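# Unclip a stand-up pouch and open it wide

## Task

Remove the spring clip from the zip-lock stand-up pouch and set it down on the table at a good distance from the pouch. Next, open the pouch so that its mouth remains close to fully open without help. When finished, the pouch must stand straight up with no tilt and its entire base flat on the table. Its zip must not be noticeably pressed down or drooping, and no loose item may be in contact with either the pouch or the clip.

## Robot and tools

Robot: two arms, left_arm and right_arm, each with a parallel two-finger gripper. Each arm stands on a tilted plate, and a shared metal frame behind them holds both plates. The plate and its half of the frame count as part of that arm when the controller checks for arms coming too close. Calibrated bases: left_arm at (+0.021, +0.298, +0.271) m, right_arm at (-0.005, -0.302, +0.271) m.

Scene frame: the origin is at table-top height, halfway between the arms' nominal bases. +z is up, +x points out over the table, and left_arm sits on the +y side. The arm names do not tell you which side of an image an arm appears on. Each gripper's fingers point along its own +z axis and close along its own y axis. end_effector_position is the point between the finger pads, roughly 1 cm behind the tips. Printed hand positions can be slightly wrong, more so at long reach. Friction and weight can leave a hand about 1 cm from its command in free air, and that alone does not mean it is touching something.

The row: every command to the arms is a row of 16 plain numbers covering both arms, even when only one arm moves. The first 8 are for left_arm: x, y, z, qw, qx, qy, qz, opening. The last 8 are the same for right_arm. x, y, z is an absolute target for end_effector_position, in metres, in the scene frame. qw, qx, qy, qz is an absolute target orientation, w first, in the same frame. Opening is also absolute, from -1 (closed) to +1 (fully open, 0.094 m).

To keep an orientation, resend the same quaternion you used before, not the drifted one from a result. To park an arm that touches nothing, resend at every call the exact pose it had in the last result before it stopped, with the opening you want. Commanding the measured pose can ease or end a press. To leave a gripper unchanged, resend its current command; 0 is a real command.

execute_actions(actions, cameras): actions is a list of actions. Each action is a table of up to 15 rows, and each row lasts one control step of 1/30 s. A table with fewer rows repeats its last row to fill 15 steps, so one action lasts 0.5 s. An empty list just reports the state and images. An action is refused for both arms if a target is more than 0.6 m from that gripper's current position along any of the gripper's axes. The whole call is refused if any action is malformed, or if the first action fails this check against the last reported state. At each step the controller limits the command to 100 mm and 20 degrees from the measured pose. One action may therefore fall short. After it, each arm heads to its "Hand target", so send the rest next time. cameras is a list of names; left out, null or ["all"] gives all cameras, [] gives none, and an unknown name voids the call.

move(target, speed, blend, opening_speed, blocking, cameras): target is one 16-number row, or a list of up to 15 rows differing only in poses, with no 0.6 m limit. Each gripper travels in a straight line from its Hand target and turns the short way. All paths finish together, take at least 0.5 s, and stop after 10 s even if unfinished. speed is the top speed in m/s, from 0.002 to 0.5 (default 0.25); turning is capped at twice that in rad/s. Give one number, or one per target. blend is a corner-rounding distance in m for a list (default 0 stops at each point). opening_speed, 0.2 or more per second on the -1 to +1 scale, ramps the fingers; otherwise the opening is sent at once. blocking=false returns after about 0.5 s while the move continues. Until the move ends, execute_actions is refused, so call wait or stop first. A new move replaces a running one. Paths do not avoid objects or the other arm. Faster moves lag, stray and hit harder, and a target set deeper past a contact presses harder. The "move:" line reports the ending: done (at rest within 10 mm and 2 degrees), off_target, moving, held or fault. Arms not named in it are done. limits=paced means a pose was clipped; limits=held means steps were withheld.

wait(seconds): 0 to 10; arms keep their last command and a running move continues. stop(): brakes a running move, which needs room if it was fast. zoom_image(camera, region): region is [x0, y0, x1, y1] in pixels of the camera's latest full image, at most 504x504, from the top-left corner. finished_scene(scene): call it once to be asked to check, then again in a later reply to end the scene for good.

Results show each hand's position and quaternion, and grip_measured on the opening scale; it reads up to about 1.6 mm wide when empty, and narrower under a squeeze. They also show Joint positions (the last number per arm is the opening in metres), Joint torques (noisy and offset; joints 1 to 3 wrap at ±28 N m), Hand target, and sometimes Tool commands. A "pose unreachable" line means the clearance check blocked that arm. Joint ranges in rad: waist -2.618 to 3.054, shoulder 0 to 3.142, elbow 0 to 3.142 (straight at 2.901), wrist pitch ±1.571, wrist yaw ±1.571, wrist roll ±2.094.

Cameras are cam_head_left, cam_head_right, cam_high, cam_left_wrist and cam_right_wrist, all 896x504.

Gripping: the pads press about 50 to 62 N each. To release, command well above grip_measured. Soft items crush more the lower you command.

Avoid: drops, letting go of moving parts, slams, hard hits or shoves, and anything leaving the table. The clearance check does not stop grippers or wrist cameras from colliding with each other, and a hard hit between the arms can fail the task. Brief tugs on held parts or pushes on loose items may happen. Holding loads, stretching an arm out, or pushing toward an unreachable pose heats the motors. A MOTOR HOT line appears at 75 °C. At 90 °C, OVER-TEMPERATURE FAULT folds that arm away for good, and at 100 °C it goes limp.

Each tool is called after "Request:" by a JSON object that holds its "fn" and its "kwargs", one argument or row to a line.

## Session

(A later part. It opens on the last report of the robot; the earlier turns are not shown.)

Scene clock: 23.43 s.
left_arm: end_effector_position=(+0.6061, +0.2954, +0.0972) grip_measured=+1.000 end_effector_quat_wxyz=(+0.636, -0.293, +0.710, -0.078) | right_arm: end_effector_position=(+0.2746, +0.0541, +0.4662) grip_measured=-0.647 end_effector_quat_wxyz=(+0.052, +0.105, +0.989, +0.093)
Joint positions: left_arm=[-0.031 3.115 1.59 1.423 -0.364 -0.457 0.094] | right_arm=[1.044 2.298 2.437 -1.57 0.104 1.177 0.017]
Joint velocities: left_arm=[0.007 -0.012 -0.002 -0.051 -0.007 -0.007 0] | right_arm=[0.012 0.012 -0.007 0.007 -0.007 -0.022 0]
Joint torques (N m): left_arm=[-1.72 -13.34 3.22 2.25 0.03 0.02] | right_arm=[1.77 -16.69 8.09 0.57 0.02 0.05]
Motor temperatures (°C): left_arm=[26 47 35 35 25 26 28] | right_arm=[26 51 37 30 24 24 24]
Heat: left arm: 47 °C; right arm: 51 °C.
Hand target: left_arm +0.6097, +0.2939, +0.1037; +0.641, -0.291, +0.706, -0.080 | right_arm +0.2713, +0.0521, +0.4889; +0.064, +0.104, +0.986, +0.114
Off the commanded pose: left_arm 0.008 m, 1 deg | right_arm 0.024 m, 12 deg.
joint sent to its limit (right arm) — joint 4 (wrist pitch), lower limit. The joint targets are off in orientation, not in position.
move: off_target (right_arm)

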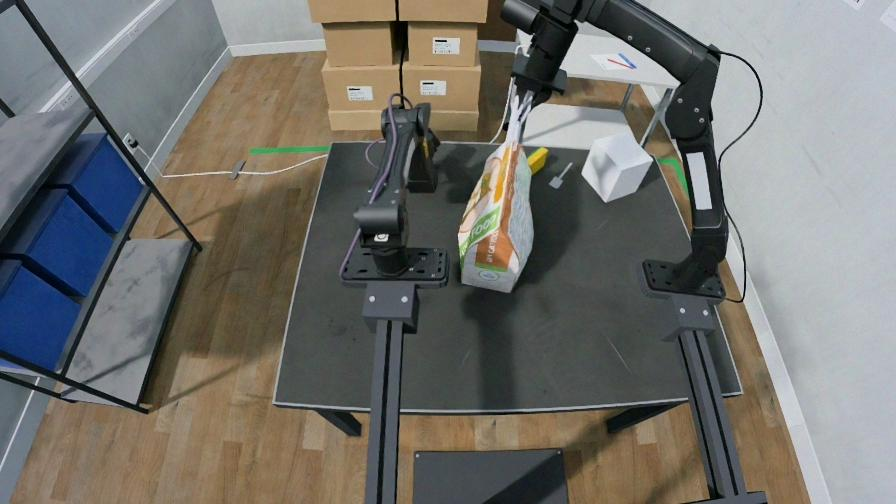

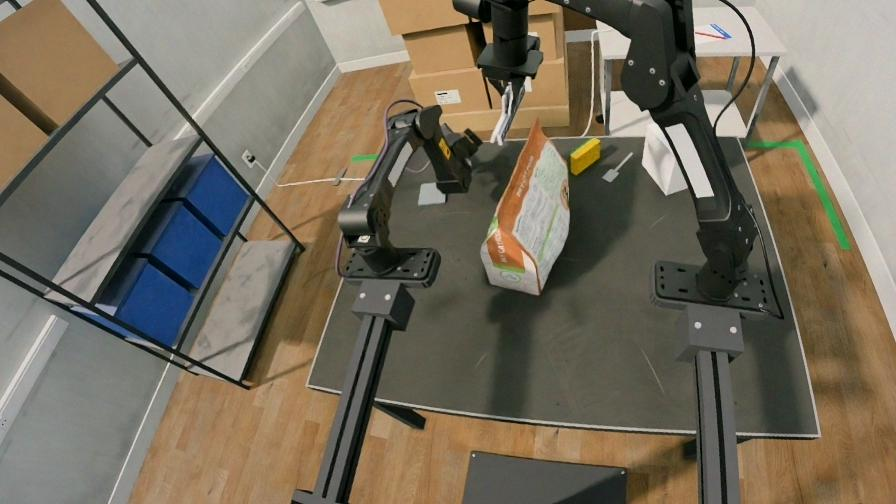

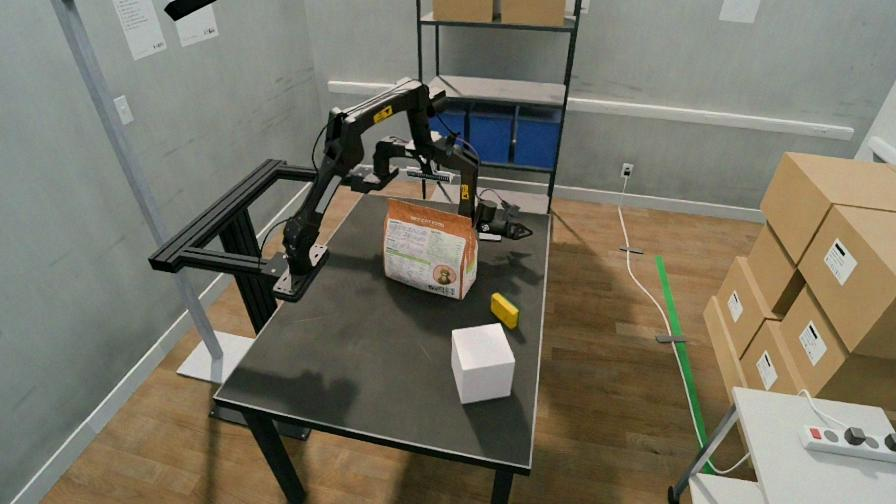

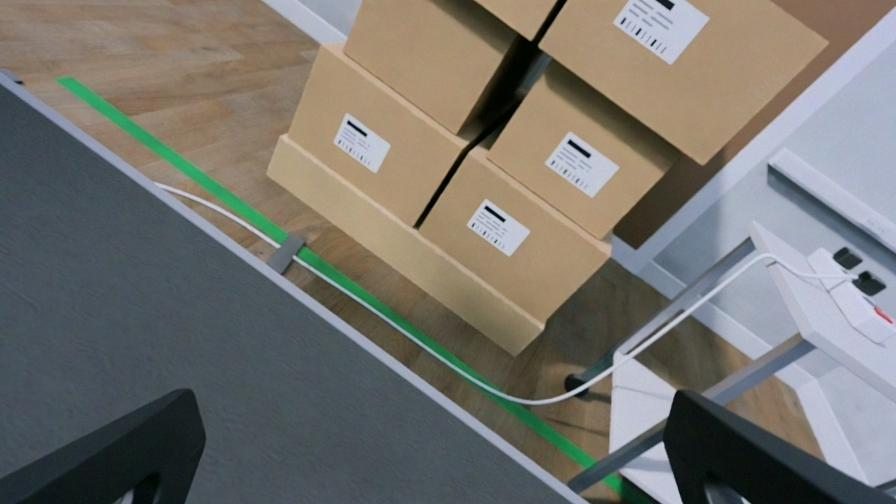

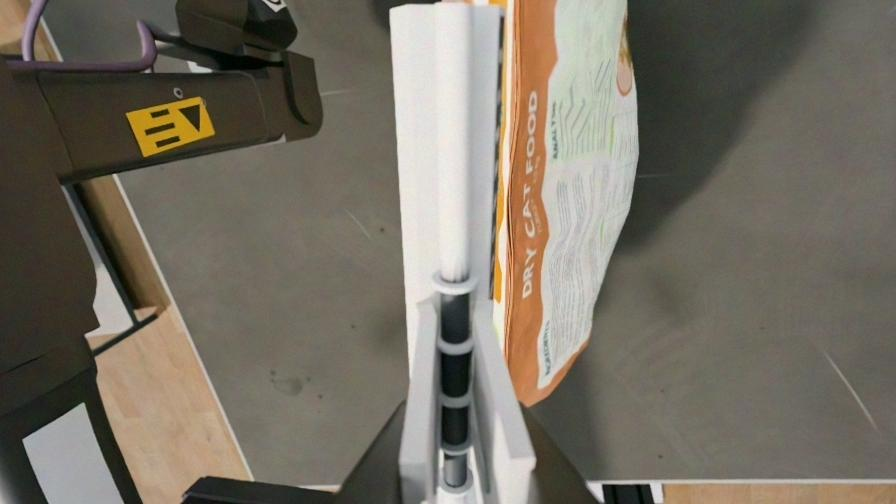

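Request:
{"fn": "move", "kwargs": {
  "target": [
    [0.6097,0.2939,0.1037,0.641,-0.291,0.706,-0.08,1,0.28,-0.06,0.47,0,0.1045,0.9945,0,-0.85],
    [0.6097,0.2939,0.1037,0.641,-0.291,0.706,-0.08,1,0.30,-0.25,0.42,0.326,0.628,0.628,0.326,-0.85],
    [0.6097,0.2939,0.1037,0.641,-0.291,0.706,-0.08,1,0.30,-0.3,0.25,0.326,0.628,0.628,0.326,-0.85]
  ],
  "blend": 0.03,
  "speed": 0.2
}}

Scene clock: 30.97 s.
left_arm: end_effector_position=(+0.6061, +0.2954, +0.0972) grip_measured=+1.000 end_effector_quat_wxyz=(+0.636, -0.293, +0.710, -0.078) | right_arm: end_effector_position=(+0.3109, -0.2992, +0.2506) grip_measured=-0.649 end_effector_quat_wxyz=(+0.326, +0.632, +0.624, +0.325)
Joint positions: left_arm=[-0.031 3.115 1.59 1.423 -0.364 -0.457 0.094] | right_arm=[0.137 1.785 0.1 1.113 0.136 1.526 0.017]
Joint velocities: left_arm=[-0.022 0.017 0.007 -0.022 0.051 -0.007 0] | right_arm=[0.002 -0.012 0.007 0.007 -0.022 -0.007 0.001]
Joint torques (N m): left_arm=[-1.68 -13.34 3.22 2.25 0.03 0.02] | right_arm=[0.05 -4.38 2.15 2.15 -0.11 -0.07]
Motor temperatures (°C): left_arm=[26 48 35 36 25 26 28] | right_arm=[26 49 36 30 24 24 24]
Heat: left arm: 48 °C; right arm: 49 °C.
Hand target: left_arm +0.6097, +0.2939, +0.1037; +0.641, -0.291, +0.706, -0.080 | right_arm +0.3088, -0.2992, +0.2484; +0.324, +0.630, +0.627, +0.324
Off the commanded pose: left_arm 0.008 m, 1 deg | right_arm 0.011 m, 1 deg.
move: off_target (right_arm)

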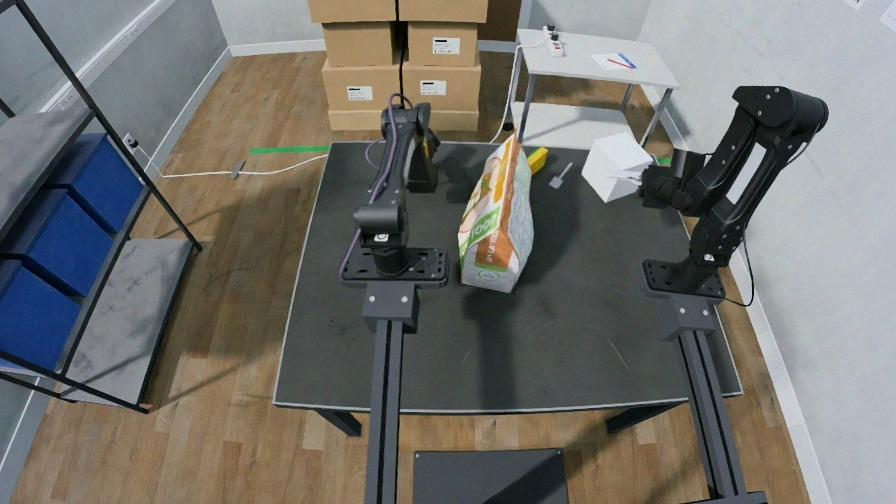

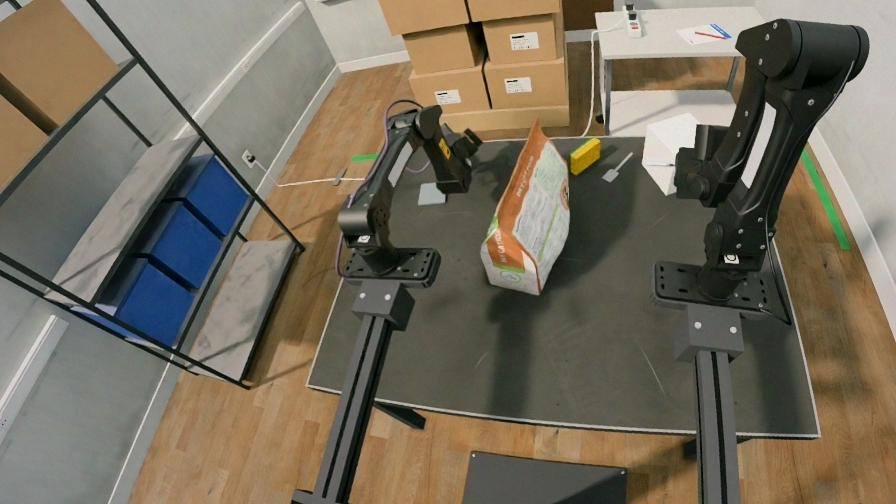

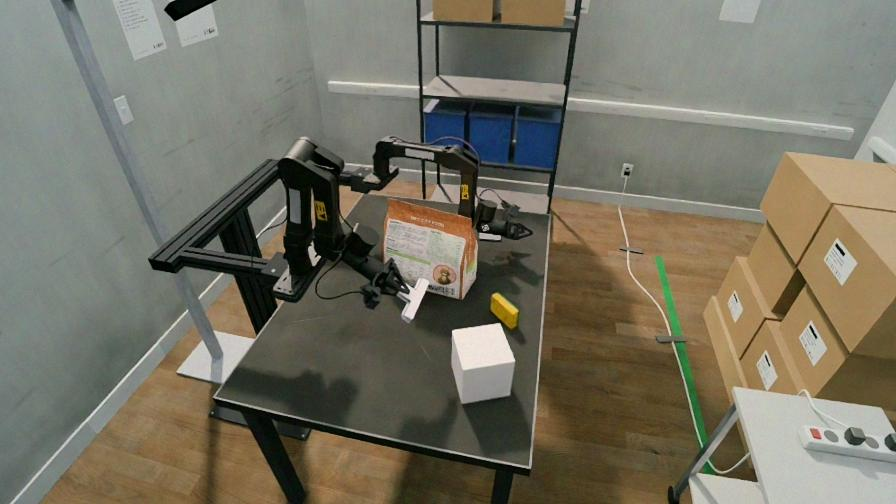

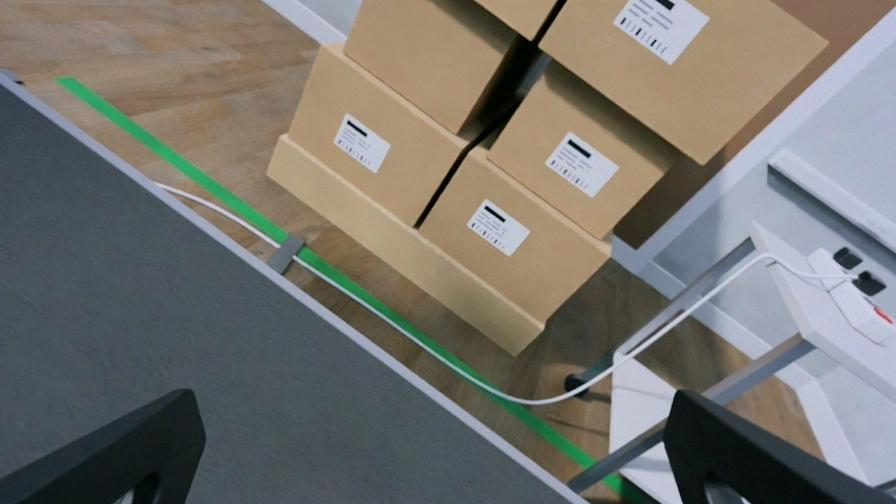

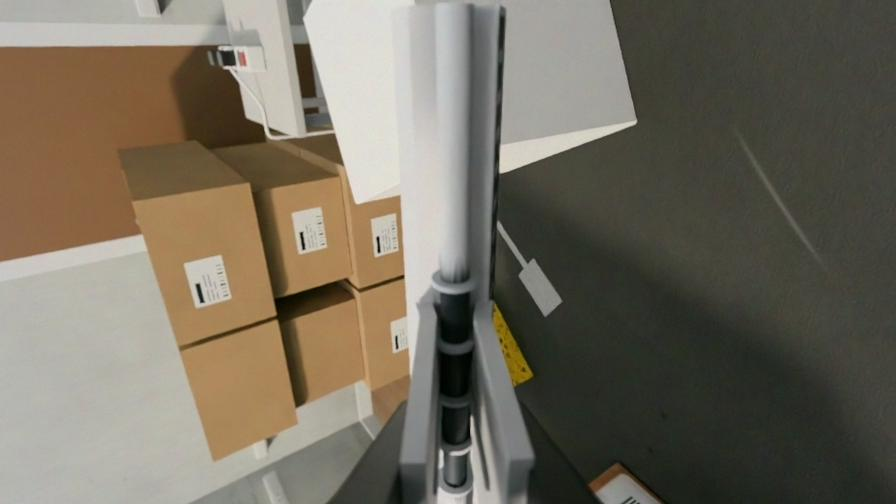

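Request:
{"fn": "move", "kwargs": {
  "target": [
    [0.6097,0.2939,0.1037,0.641,-0.291,0.706,-0.08,1,0.265,-0.32,0.12,0.326,0.628,0.628,0.326,-0.85]
  ],
  "speed": 0.15
}}

Request:
{"fn": "zoom_image", "kwargs": {
  "camera": "cam_high",
  "region": [230, 150, 590, 450]
}}

Scene clock: 33.53 s.
left_arm: end_effector_position=(+0.6061, +0.2954, +0.0972) grip_measured=+1.000 end_effector_quat_wxyz=(+0.636, -0.293, +0.710, -0.078) | right_arm: end_effector_position=(+0.2653, -0.3221, +0.1204) grip_measured=-0.648 end_effector_quat_wxyz=(+0.228, +0.655, +0.670, +0.266)
Joint positions: left_arm=[-0.031 3.115 1.59 1.423 -0.364 -0.457 0.094] | right_arm=[-0.15 2.579 0.209 1.547 -0.114 1.339 0.017]
Joint velocities: left_arm=[0.027 -0.007 0.022 0.022 0.051 -0.051 0] | right_arm=[-0.007 0.002 0.007 -0.007 0.007 0.022 0.001]
Joint torques (N m): left_arm=[-1.7 -13.33 3.22 2.24 0.03 0.02] | right_arm=[0.17 -5.83 -0.94 1.8 -0.23 -0.07]
Motor temperatures (°C): left_arm=[26 48 35 36 25 26 28] | right_arm=[26 47 36 31 24 24 24]
Heat: left arm: 48 °C; right arm: 47 °C.
Hand target: left_arm +0.6097, +0.2939, +0.1037; +0.641, -0.291, +0.706, -0.080 | right_arm +0.2646, -0.3212, +0.1179; +0.226, +0.652, +0.672, +0.268
Off the commanded pose: left_arm 0.008 m, 1 deg | right_arm 0.002 m, 14 deg.
joint sent to its limit (right arm) — joint 4 (wrist pitch), upper limit. The joint targets are off in orientation, not in position.
move: off_target (right_arm)

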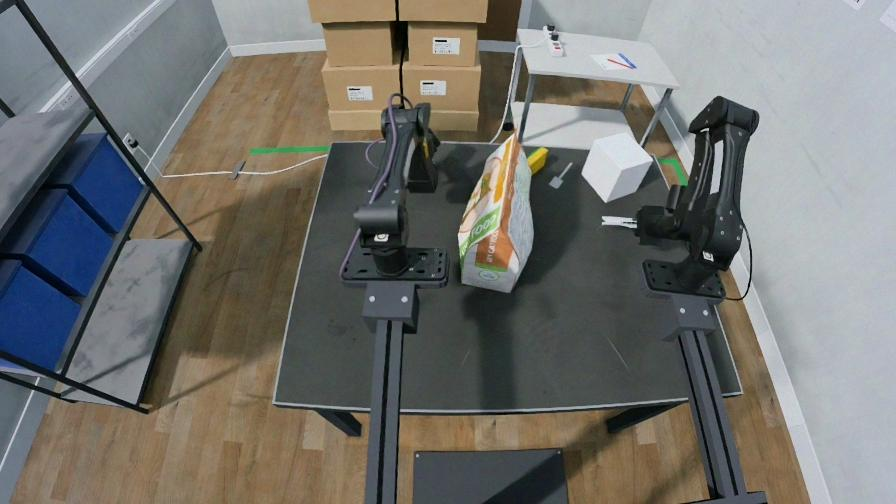

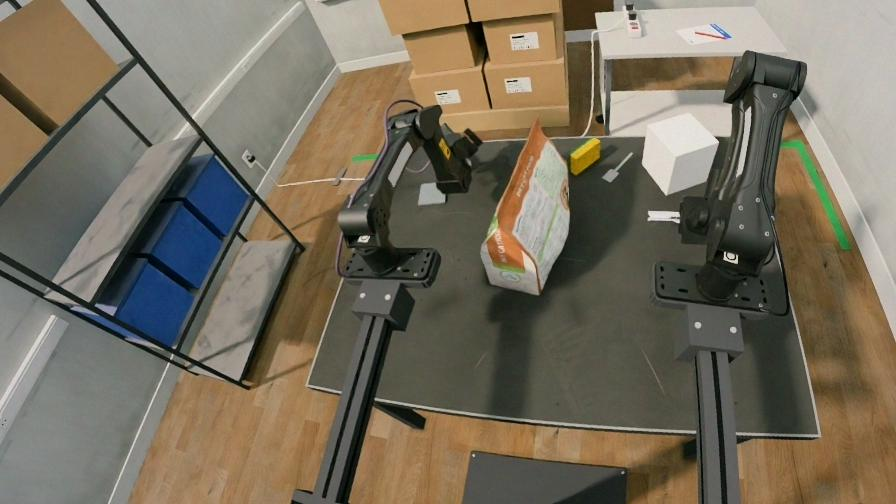

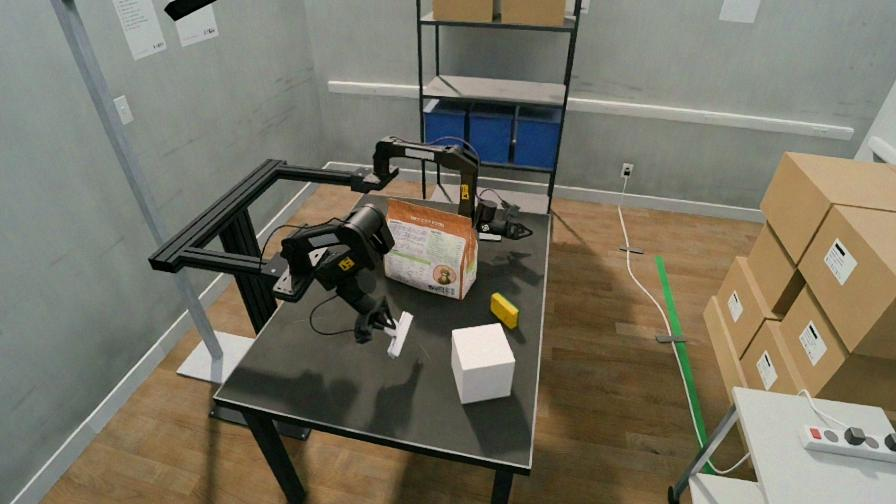

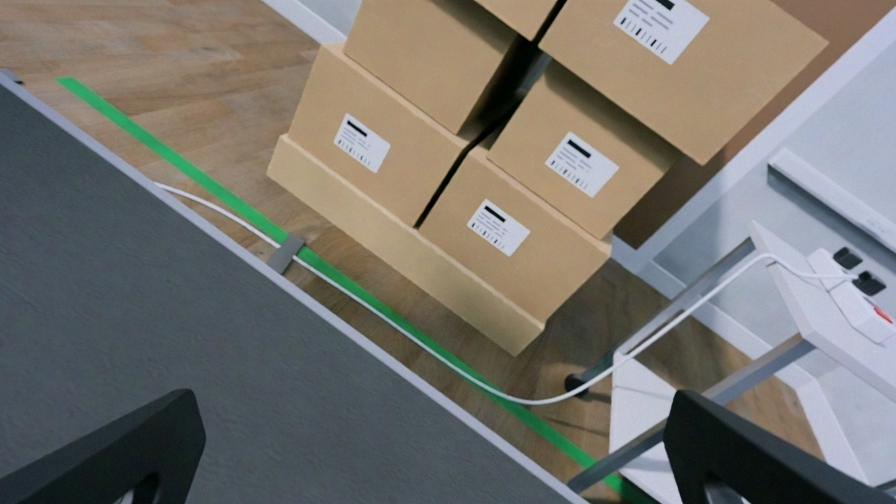

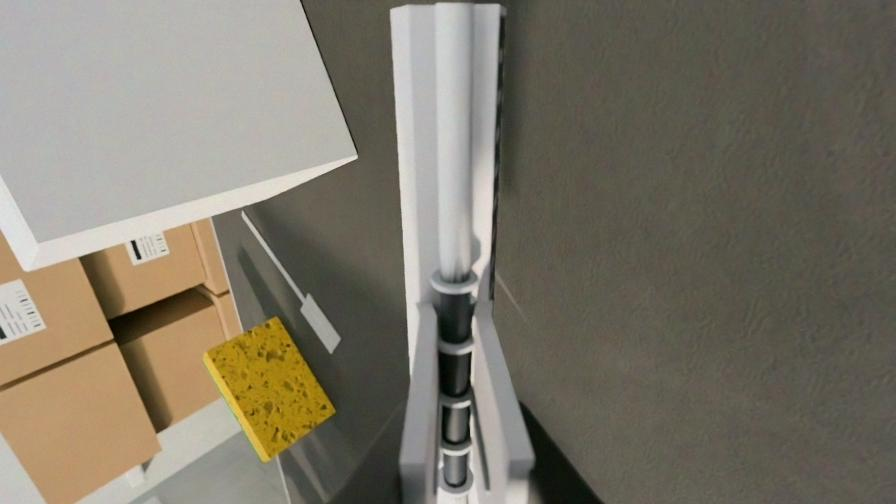

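Scaled by 1.400 from the camera's 896x504 image, which has a finer 1280x720 frame.

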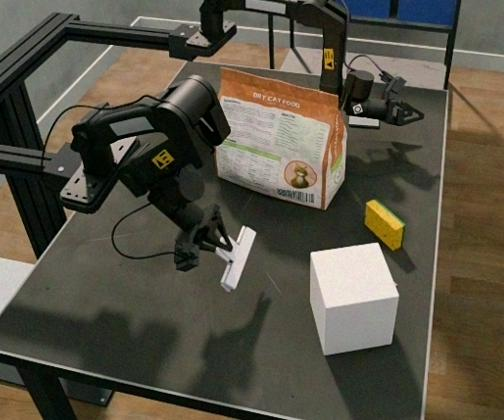

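Request:
{"fn": "move", "kwargs": {
  "target": [
    [0.6097,0.2939,0.1037,0.641,-0.291,0.706,-0.08,1,0.342,-0.30,0.12,0.326,0.628,0.628,0.326,-0.85]
  ],
  "speed": 0.1
}}

Request:
{"fn": "zoom_image", "kwargs": {
  "camera": "cam_high",
  "region": [230, 150, 590, 450]
}}

Scene clock: 36.20 s.
left_arm: end_effector_position=(+0.6061, +0.2954, +0.0972) grip_measured=+1.000 end_effector_quat_wxyz=(+0.636, -0.293, +0.710, -0.078) | right_arm: end_effector_position=(+0.3449, -0.2994, +0.1250) grip_measured=-0.648 end_effector_quat_wxyz=(+0.299, +0.638, +0.639, +0.309)
Joint positions: left_arm=[-0.031 3.115 1.59 1.423 -0.364 -0.457 0.094] | right_arm=[0.039 2.612 0.428 1.548 0.041 1.471 0.017]
Joint velocities: left_arm=[0.027 0.017 -0.007 -0.051 -0.051 -0.037 0] | right_arm=[-0.007 0.007 0.007 -0.007 -0.037 -0.051 0]
Joint torques (N m): left_arm=[-1.69 -13.35 3.26 2.24 0.04 0.03] | right_arm=[1.39 -7.15 0.13 2.07 0.08 0.04]
Motor temperatures (°C): left_arm=[26 49 35 36 25 26 28] | right_arm=[26 46 36 31 24 24 24]
Heat: left arm: 49 °C; right arm: 46 °C.
Hand target: left_arm +0.6097, +0.2939, +0.1037; +0.641, -0.291, +0.706, -0.080 | right_arm +0.3422, -0.2983, +0.1207; +0.300, +0.638, +0.641, +0.304
Off the commanded pose: left_arm 0.008 m, 1 deg | right_arm 0.006 m, 4 deg.
joint sent to its limit (right arm) — joint 4 (wrist pitch), upper limit. The joint targets are off in orientation, not in position.
move: off_target (right_arm)

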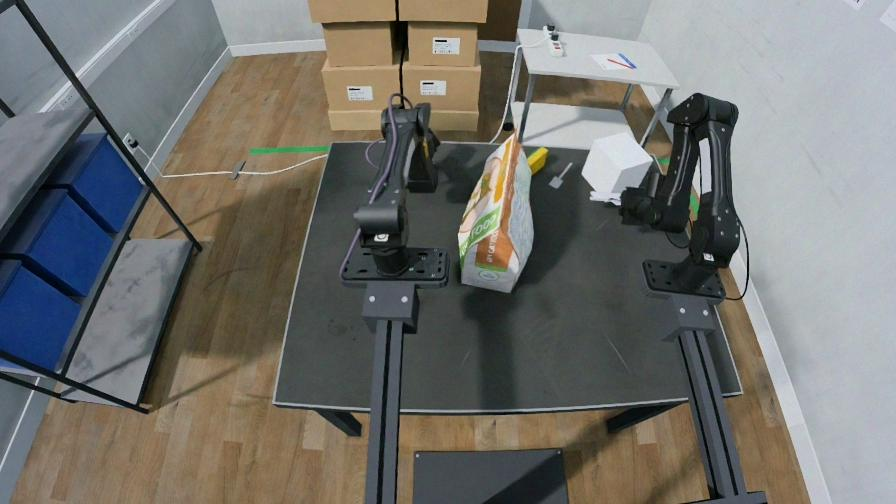

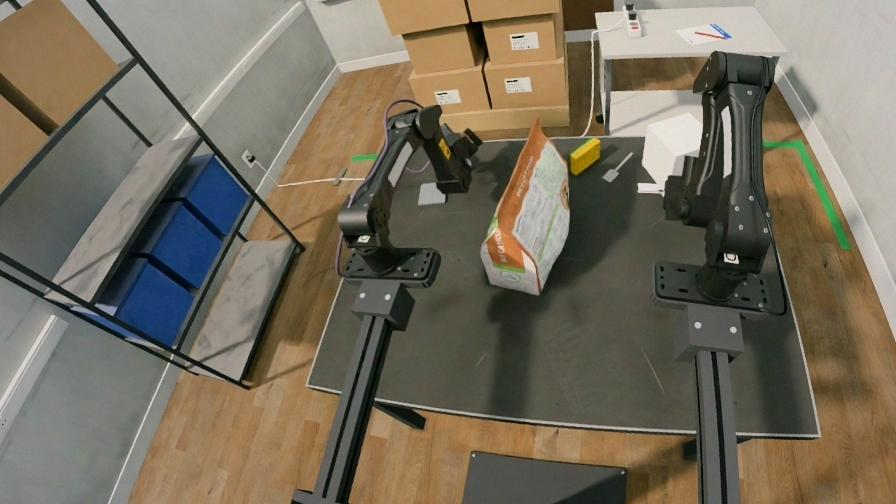

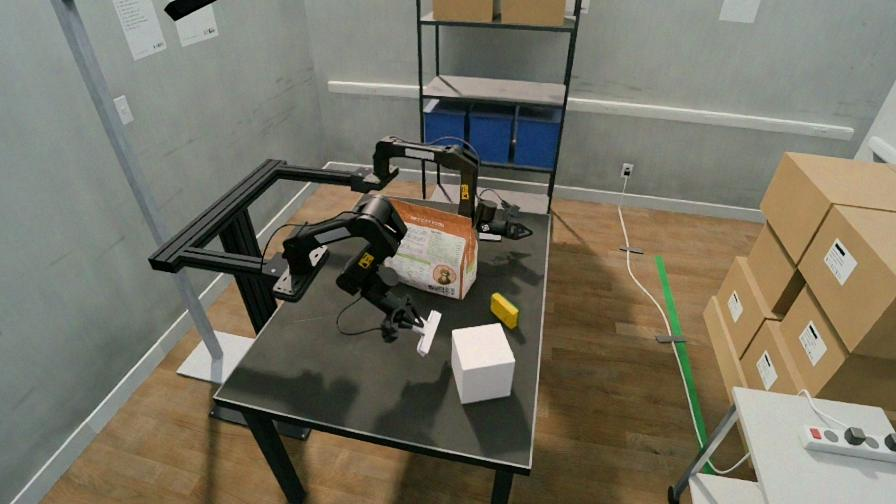

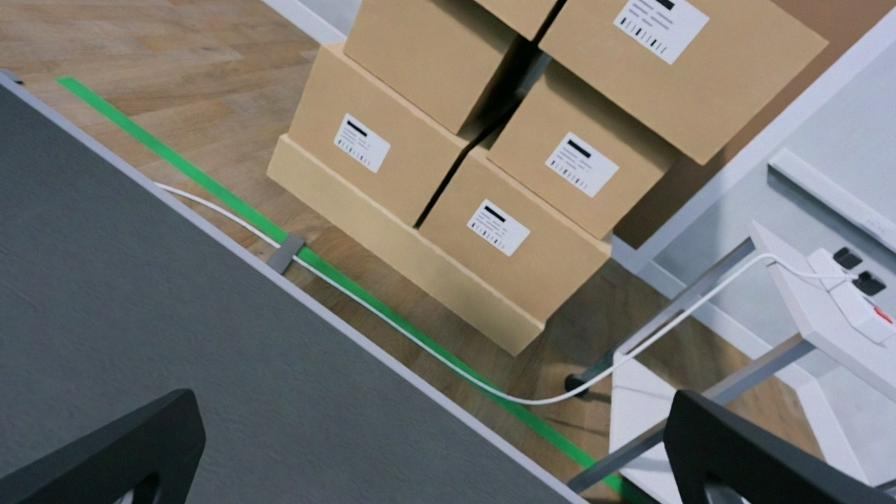

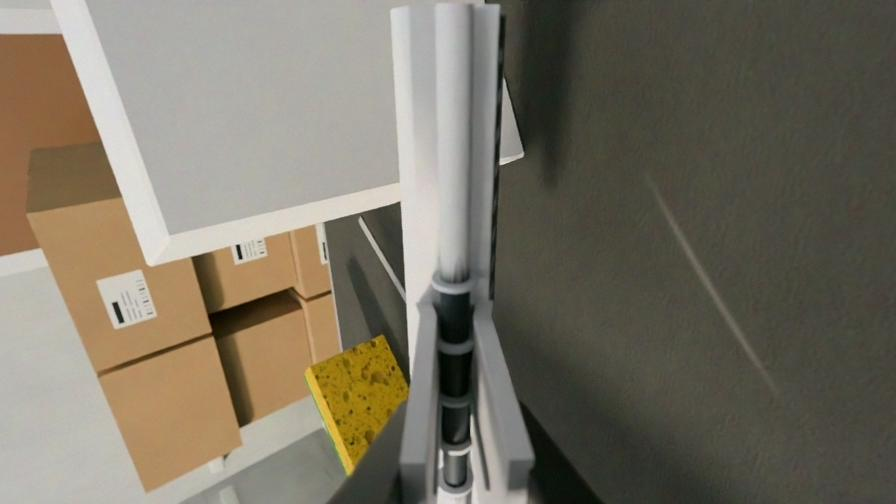

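Scaled by 1.400 from the camera's 896x504 image, which has a finer 1280x720 frame.

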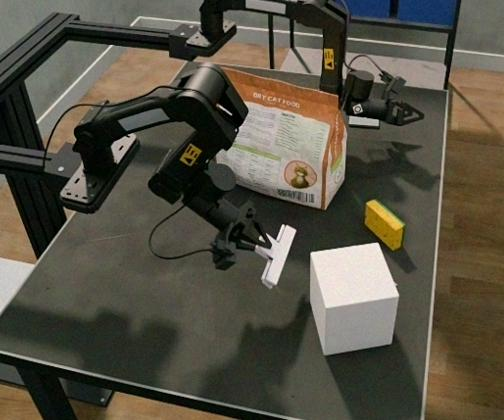

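Request:
{"fn": "move", "kwargs": {
  "target": [
    [0.6097,0.2939,0.1037,0.641,-0.291,0.706,-0.08,1,0.36,-0.255,0.11,0.326,0.628,0.628,0.326,-0.85],
    [0.6097,0.2939,0.1037,0.641,-0.291,0.706,-0.08,1,0.36,-0.255,0.055,0.326,0.628,0.628,0.326,-0.85]
  ],
  "speed": 0.1
}}

Request:
{"fn": "zoom_image", "kwargs": {
  "camera": "cam_high",
  "region": [350, 200, 550, 400]
}}

Scene clock: 38.47 s.
left_arm: end_effector_position=(+0.6061, +0.2954, +0.0972) grip_measured=+1.000 end_effector_quat_wxyz=(+0.636, -0.293, +0.710, -0.078) | right_arm: end_effector_position=(+0.3631, -0.2503, +0.0606) grip_measured=-0.648 end_effector_quat_wxyz=(+0.302, +0.637, +0.639, +0.307)
Joint positions: left_arm=[-0.031 3.115 1.59 1.423 -0.364 -0.457 0.094] | right_arm=[0.222 2.9 0.699 1.554 0.194 1.576 0.017]
Joint velocities: left_arm=[0.007 0.007 0.007 -0.007 0.037 -0.022 0] | right_arm=[-0.002 0.017 -0.017 -0.022 -0.11 -0.007 0]
Joint torques (N m): left_arm=[-1.68 -13.38 3.26 2.24 0.03 0.02] | right_arm=[0.55 -8.32 0.21 2 0.11 0.01]
Motor temperatures (°C): left_arm=[26 49 35 36 25 26 28] | right_arm=[26 46 36 31 24 24 24]
Heat: left arm: 49 °C; right arm: 46 °C.
Hand target: left_arm +0.6097, +0.2939, +0.1037; +0.641, -0.291, +0.706, -0.080 | right_arm +0.3592, -0.2542, +0.0552; +0.305, +0.641, +0.638, +0.299
Off the commanded pose: left_arm 0.008 m, 1 deg | right_arm 0.008 m, 4 deg.
joint sent to its limit (right arm) — joint 4 (wrist pitch), upper limit. The joint targets are off in orientation, not in position.
move: off_target (right_arm)

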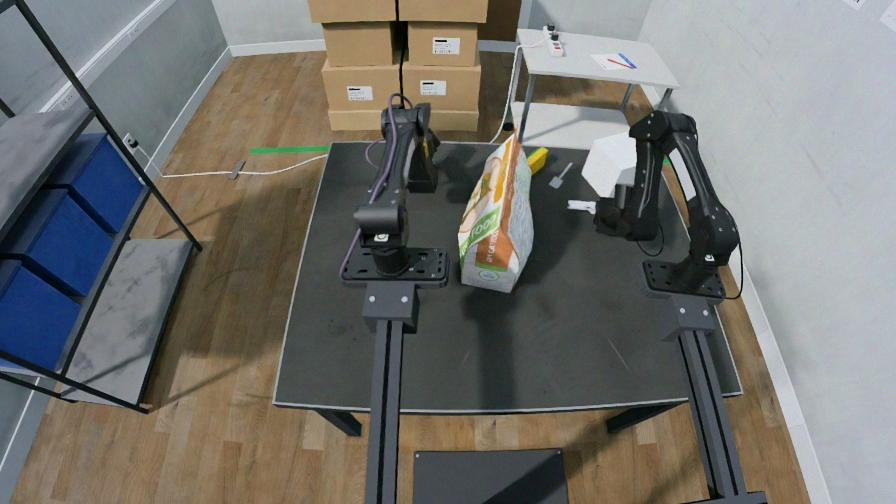

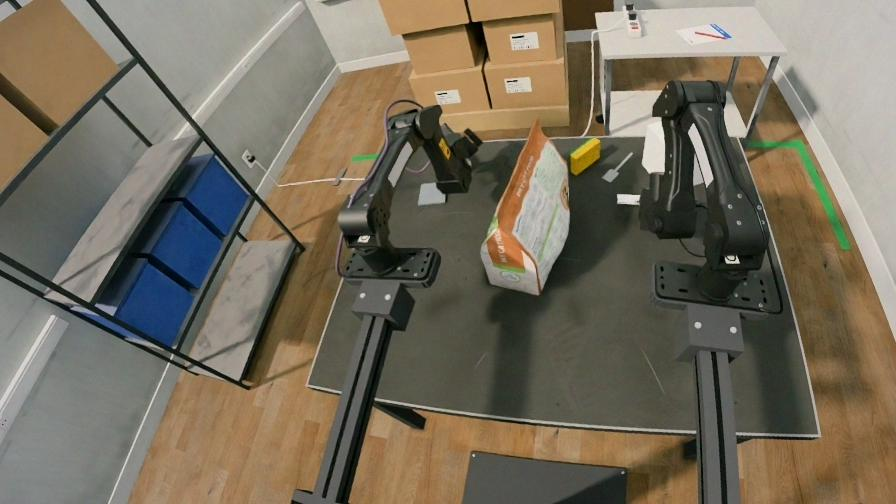

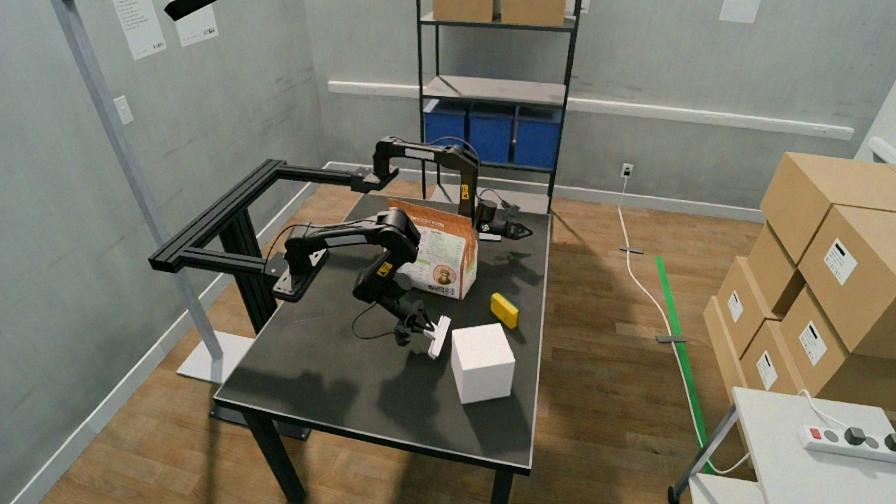

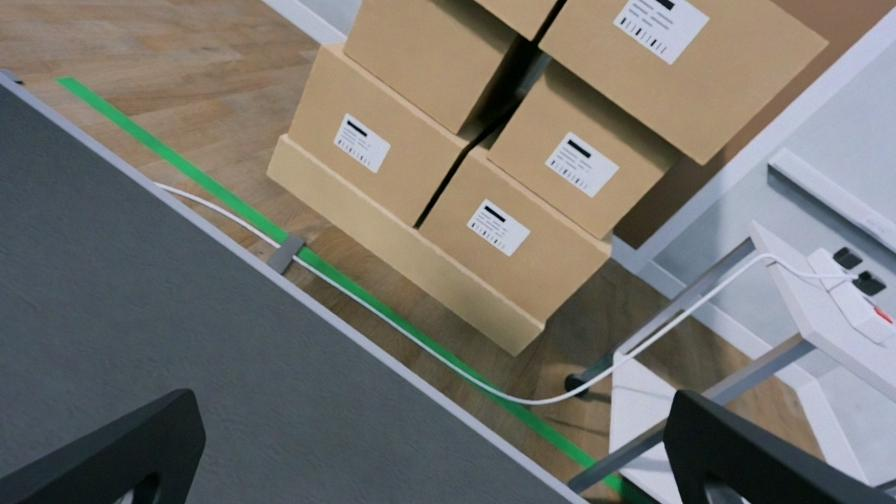

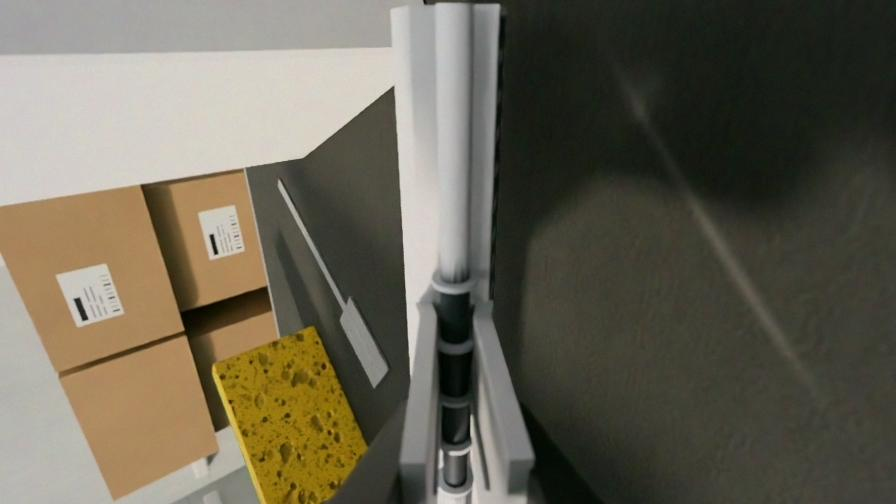

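Scaled by 2.520 from the camera's 896x504 image, which has a finer 1280x720 frame.

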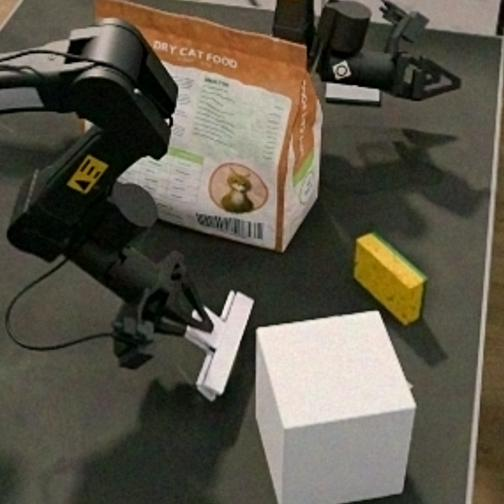

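Request:
{"fn": "move", "kwargs": {
  "target": [
    [0.6097,0.2939,0.1037,0.641,-0.291,0.706,-0.08,1,0.347,-0.235,0.055,0.326,0.628,0.628,0.326,-0.85],
    [0.6097,0.2939,0.1037,0.641,-0.291,0.706,-0.08,1,0.347,-0.235,0.022,0.326,0.628,0.628,0.326,-0.85]
  ],
  "speed": 0.04
}}

Request:
{"fn": "zoom_image", "kwargs": {
  "camera": "cam_high",
  "region": [350, 200, 550, 400]
}}

Scene clock: 40.87 s.
left_arm: end_effector_position=(+0.6061, +0.2954, +0.0972) grip_measured=+1.000 end_effector_quat_wxyz=(+0.636, -0.293, +0.710, -0.078) | right_arm: end_effector_position=(+0.3576, -0.2306, +0.0375) grip_measured=-0.648 end_effector_quat_wxyz=(+0.305, +0.643, +0.633, +0.305)
Joint positions: left_arm=[-0.031 3.115 1.59 1.423 -0.364 -0.457 0.094] | right_arm=[0.305 3.006 0.783 1.565 0.273 1.64 0.017]
Joint velocities: left_arm=[-0.017 0.002 0.007 -0.037 -0.081 0.037 0] | right_arm=[-0.007 -0.007 -0.002 -0.007 -0.081 -0.022 -0.001]
Joint torques (N m): left_arm=[-1.7 -13.35 3.25 2.24 0.03 0.02] | right_arm=[0.57 -6.39 0.88 1.84 0.12 -0.02]
Motor temperatures (°C): left_arm=[26 49 35 36 25 26 28] | right_arm=[26 45 36 32 24 24 24]
Heat: left arm: 49 °C; right arm: 45 °C.
Hand target: left_arm +0.6097, +0.2939, +0.1037; +0.641, -0.291, +0.706, -0.080 | right_arm +0.3462, -0.2352, +0.0226; +0.301, +0.646, +0.640, +0.287
Off the commanded pose: left_arm 0.008 m, 1 deg | right_arm 0.019 m, 4 deg.
joint read past its limit (right arm) — joint 4 (wrist pitch), upper limit.
joint sent to its limit (right arm) — joint 4 (wrist pitch), upper limit. The joint targets are off in orientation, not in position.
move: off_target (right_arm)

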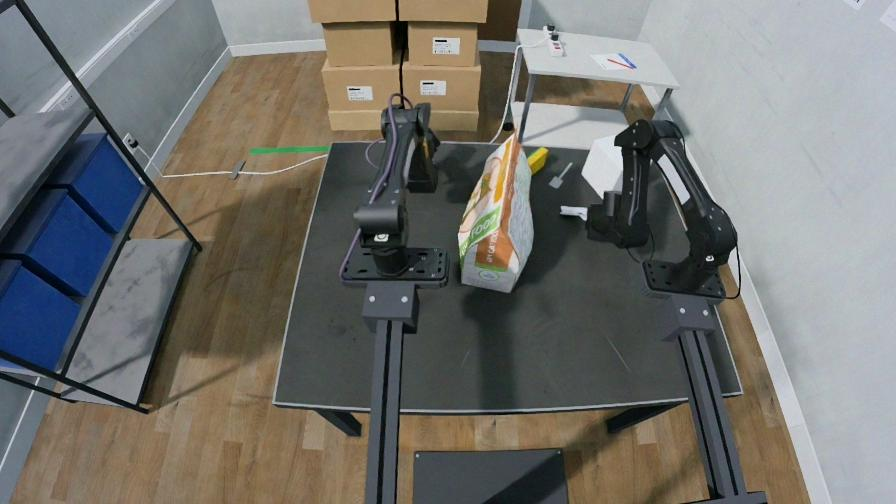

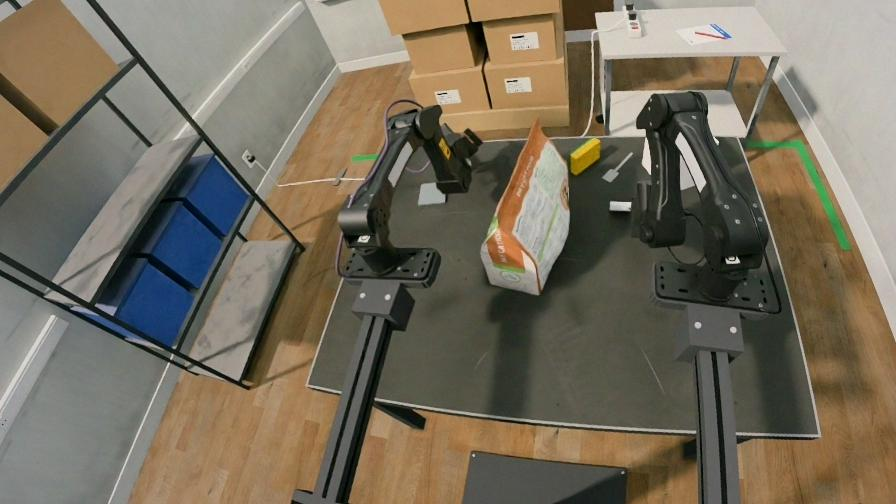

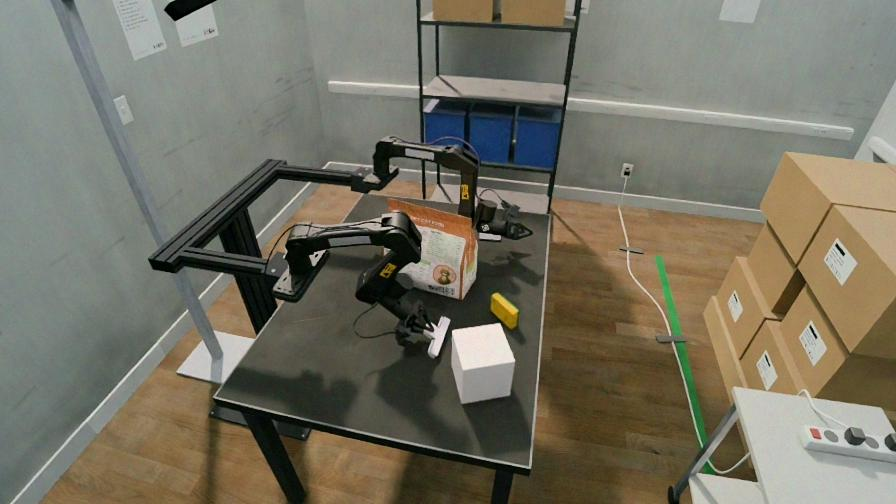

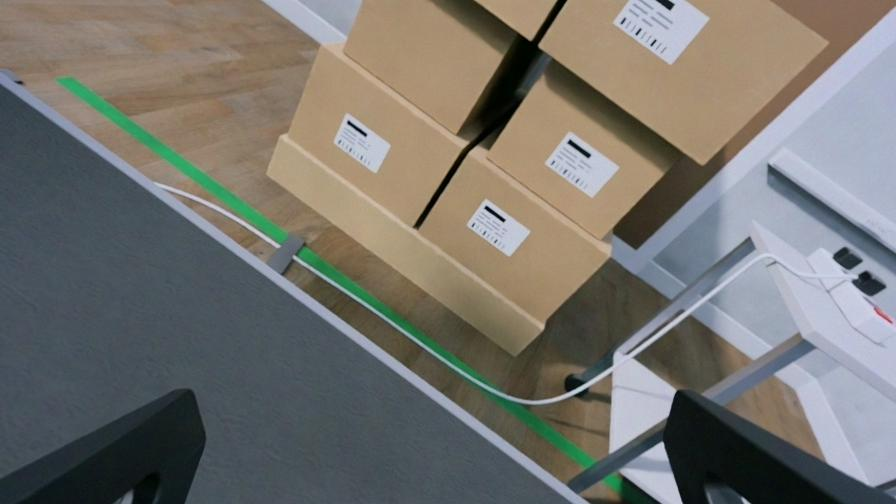

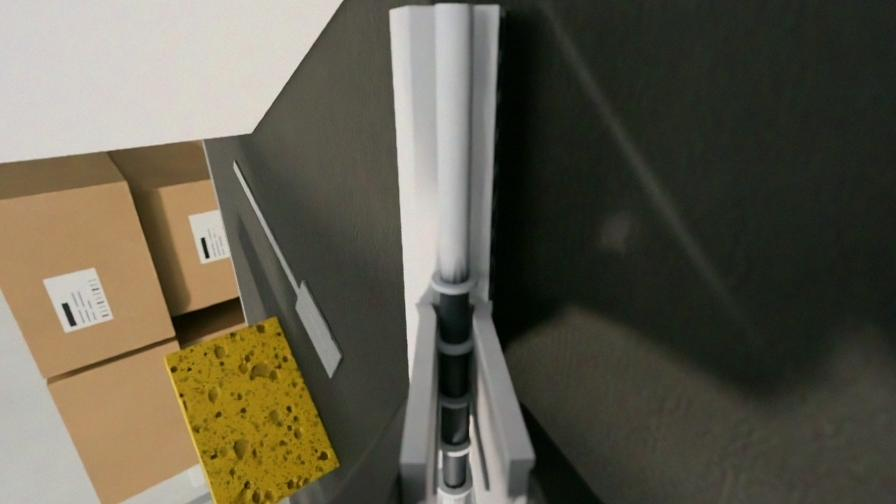

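Scaled by 2.520 from the camera's 896x504 image, which has a finer 1280x720 frame.

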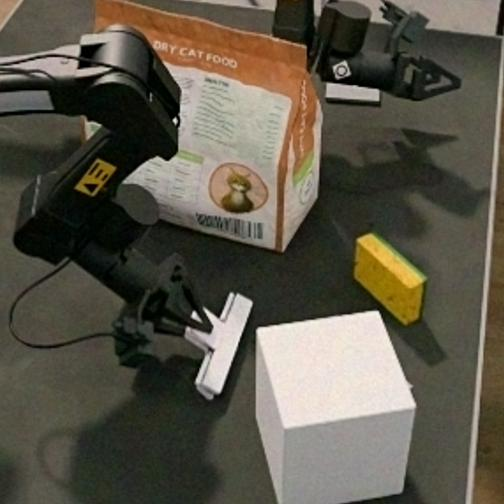

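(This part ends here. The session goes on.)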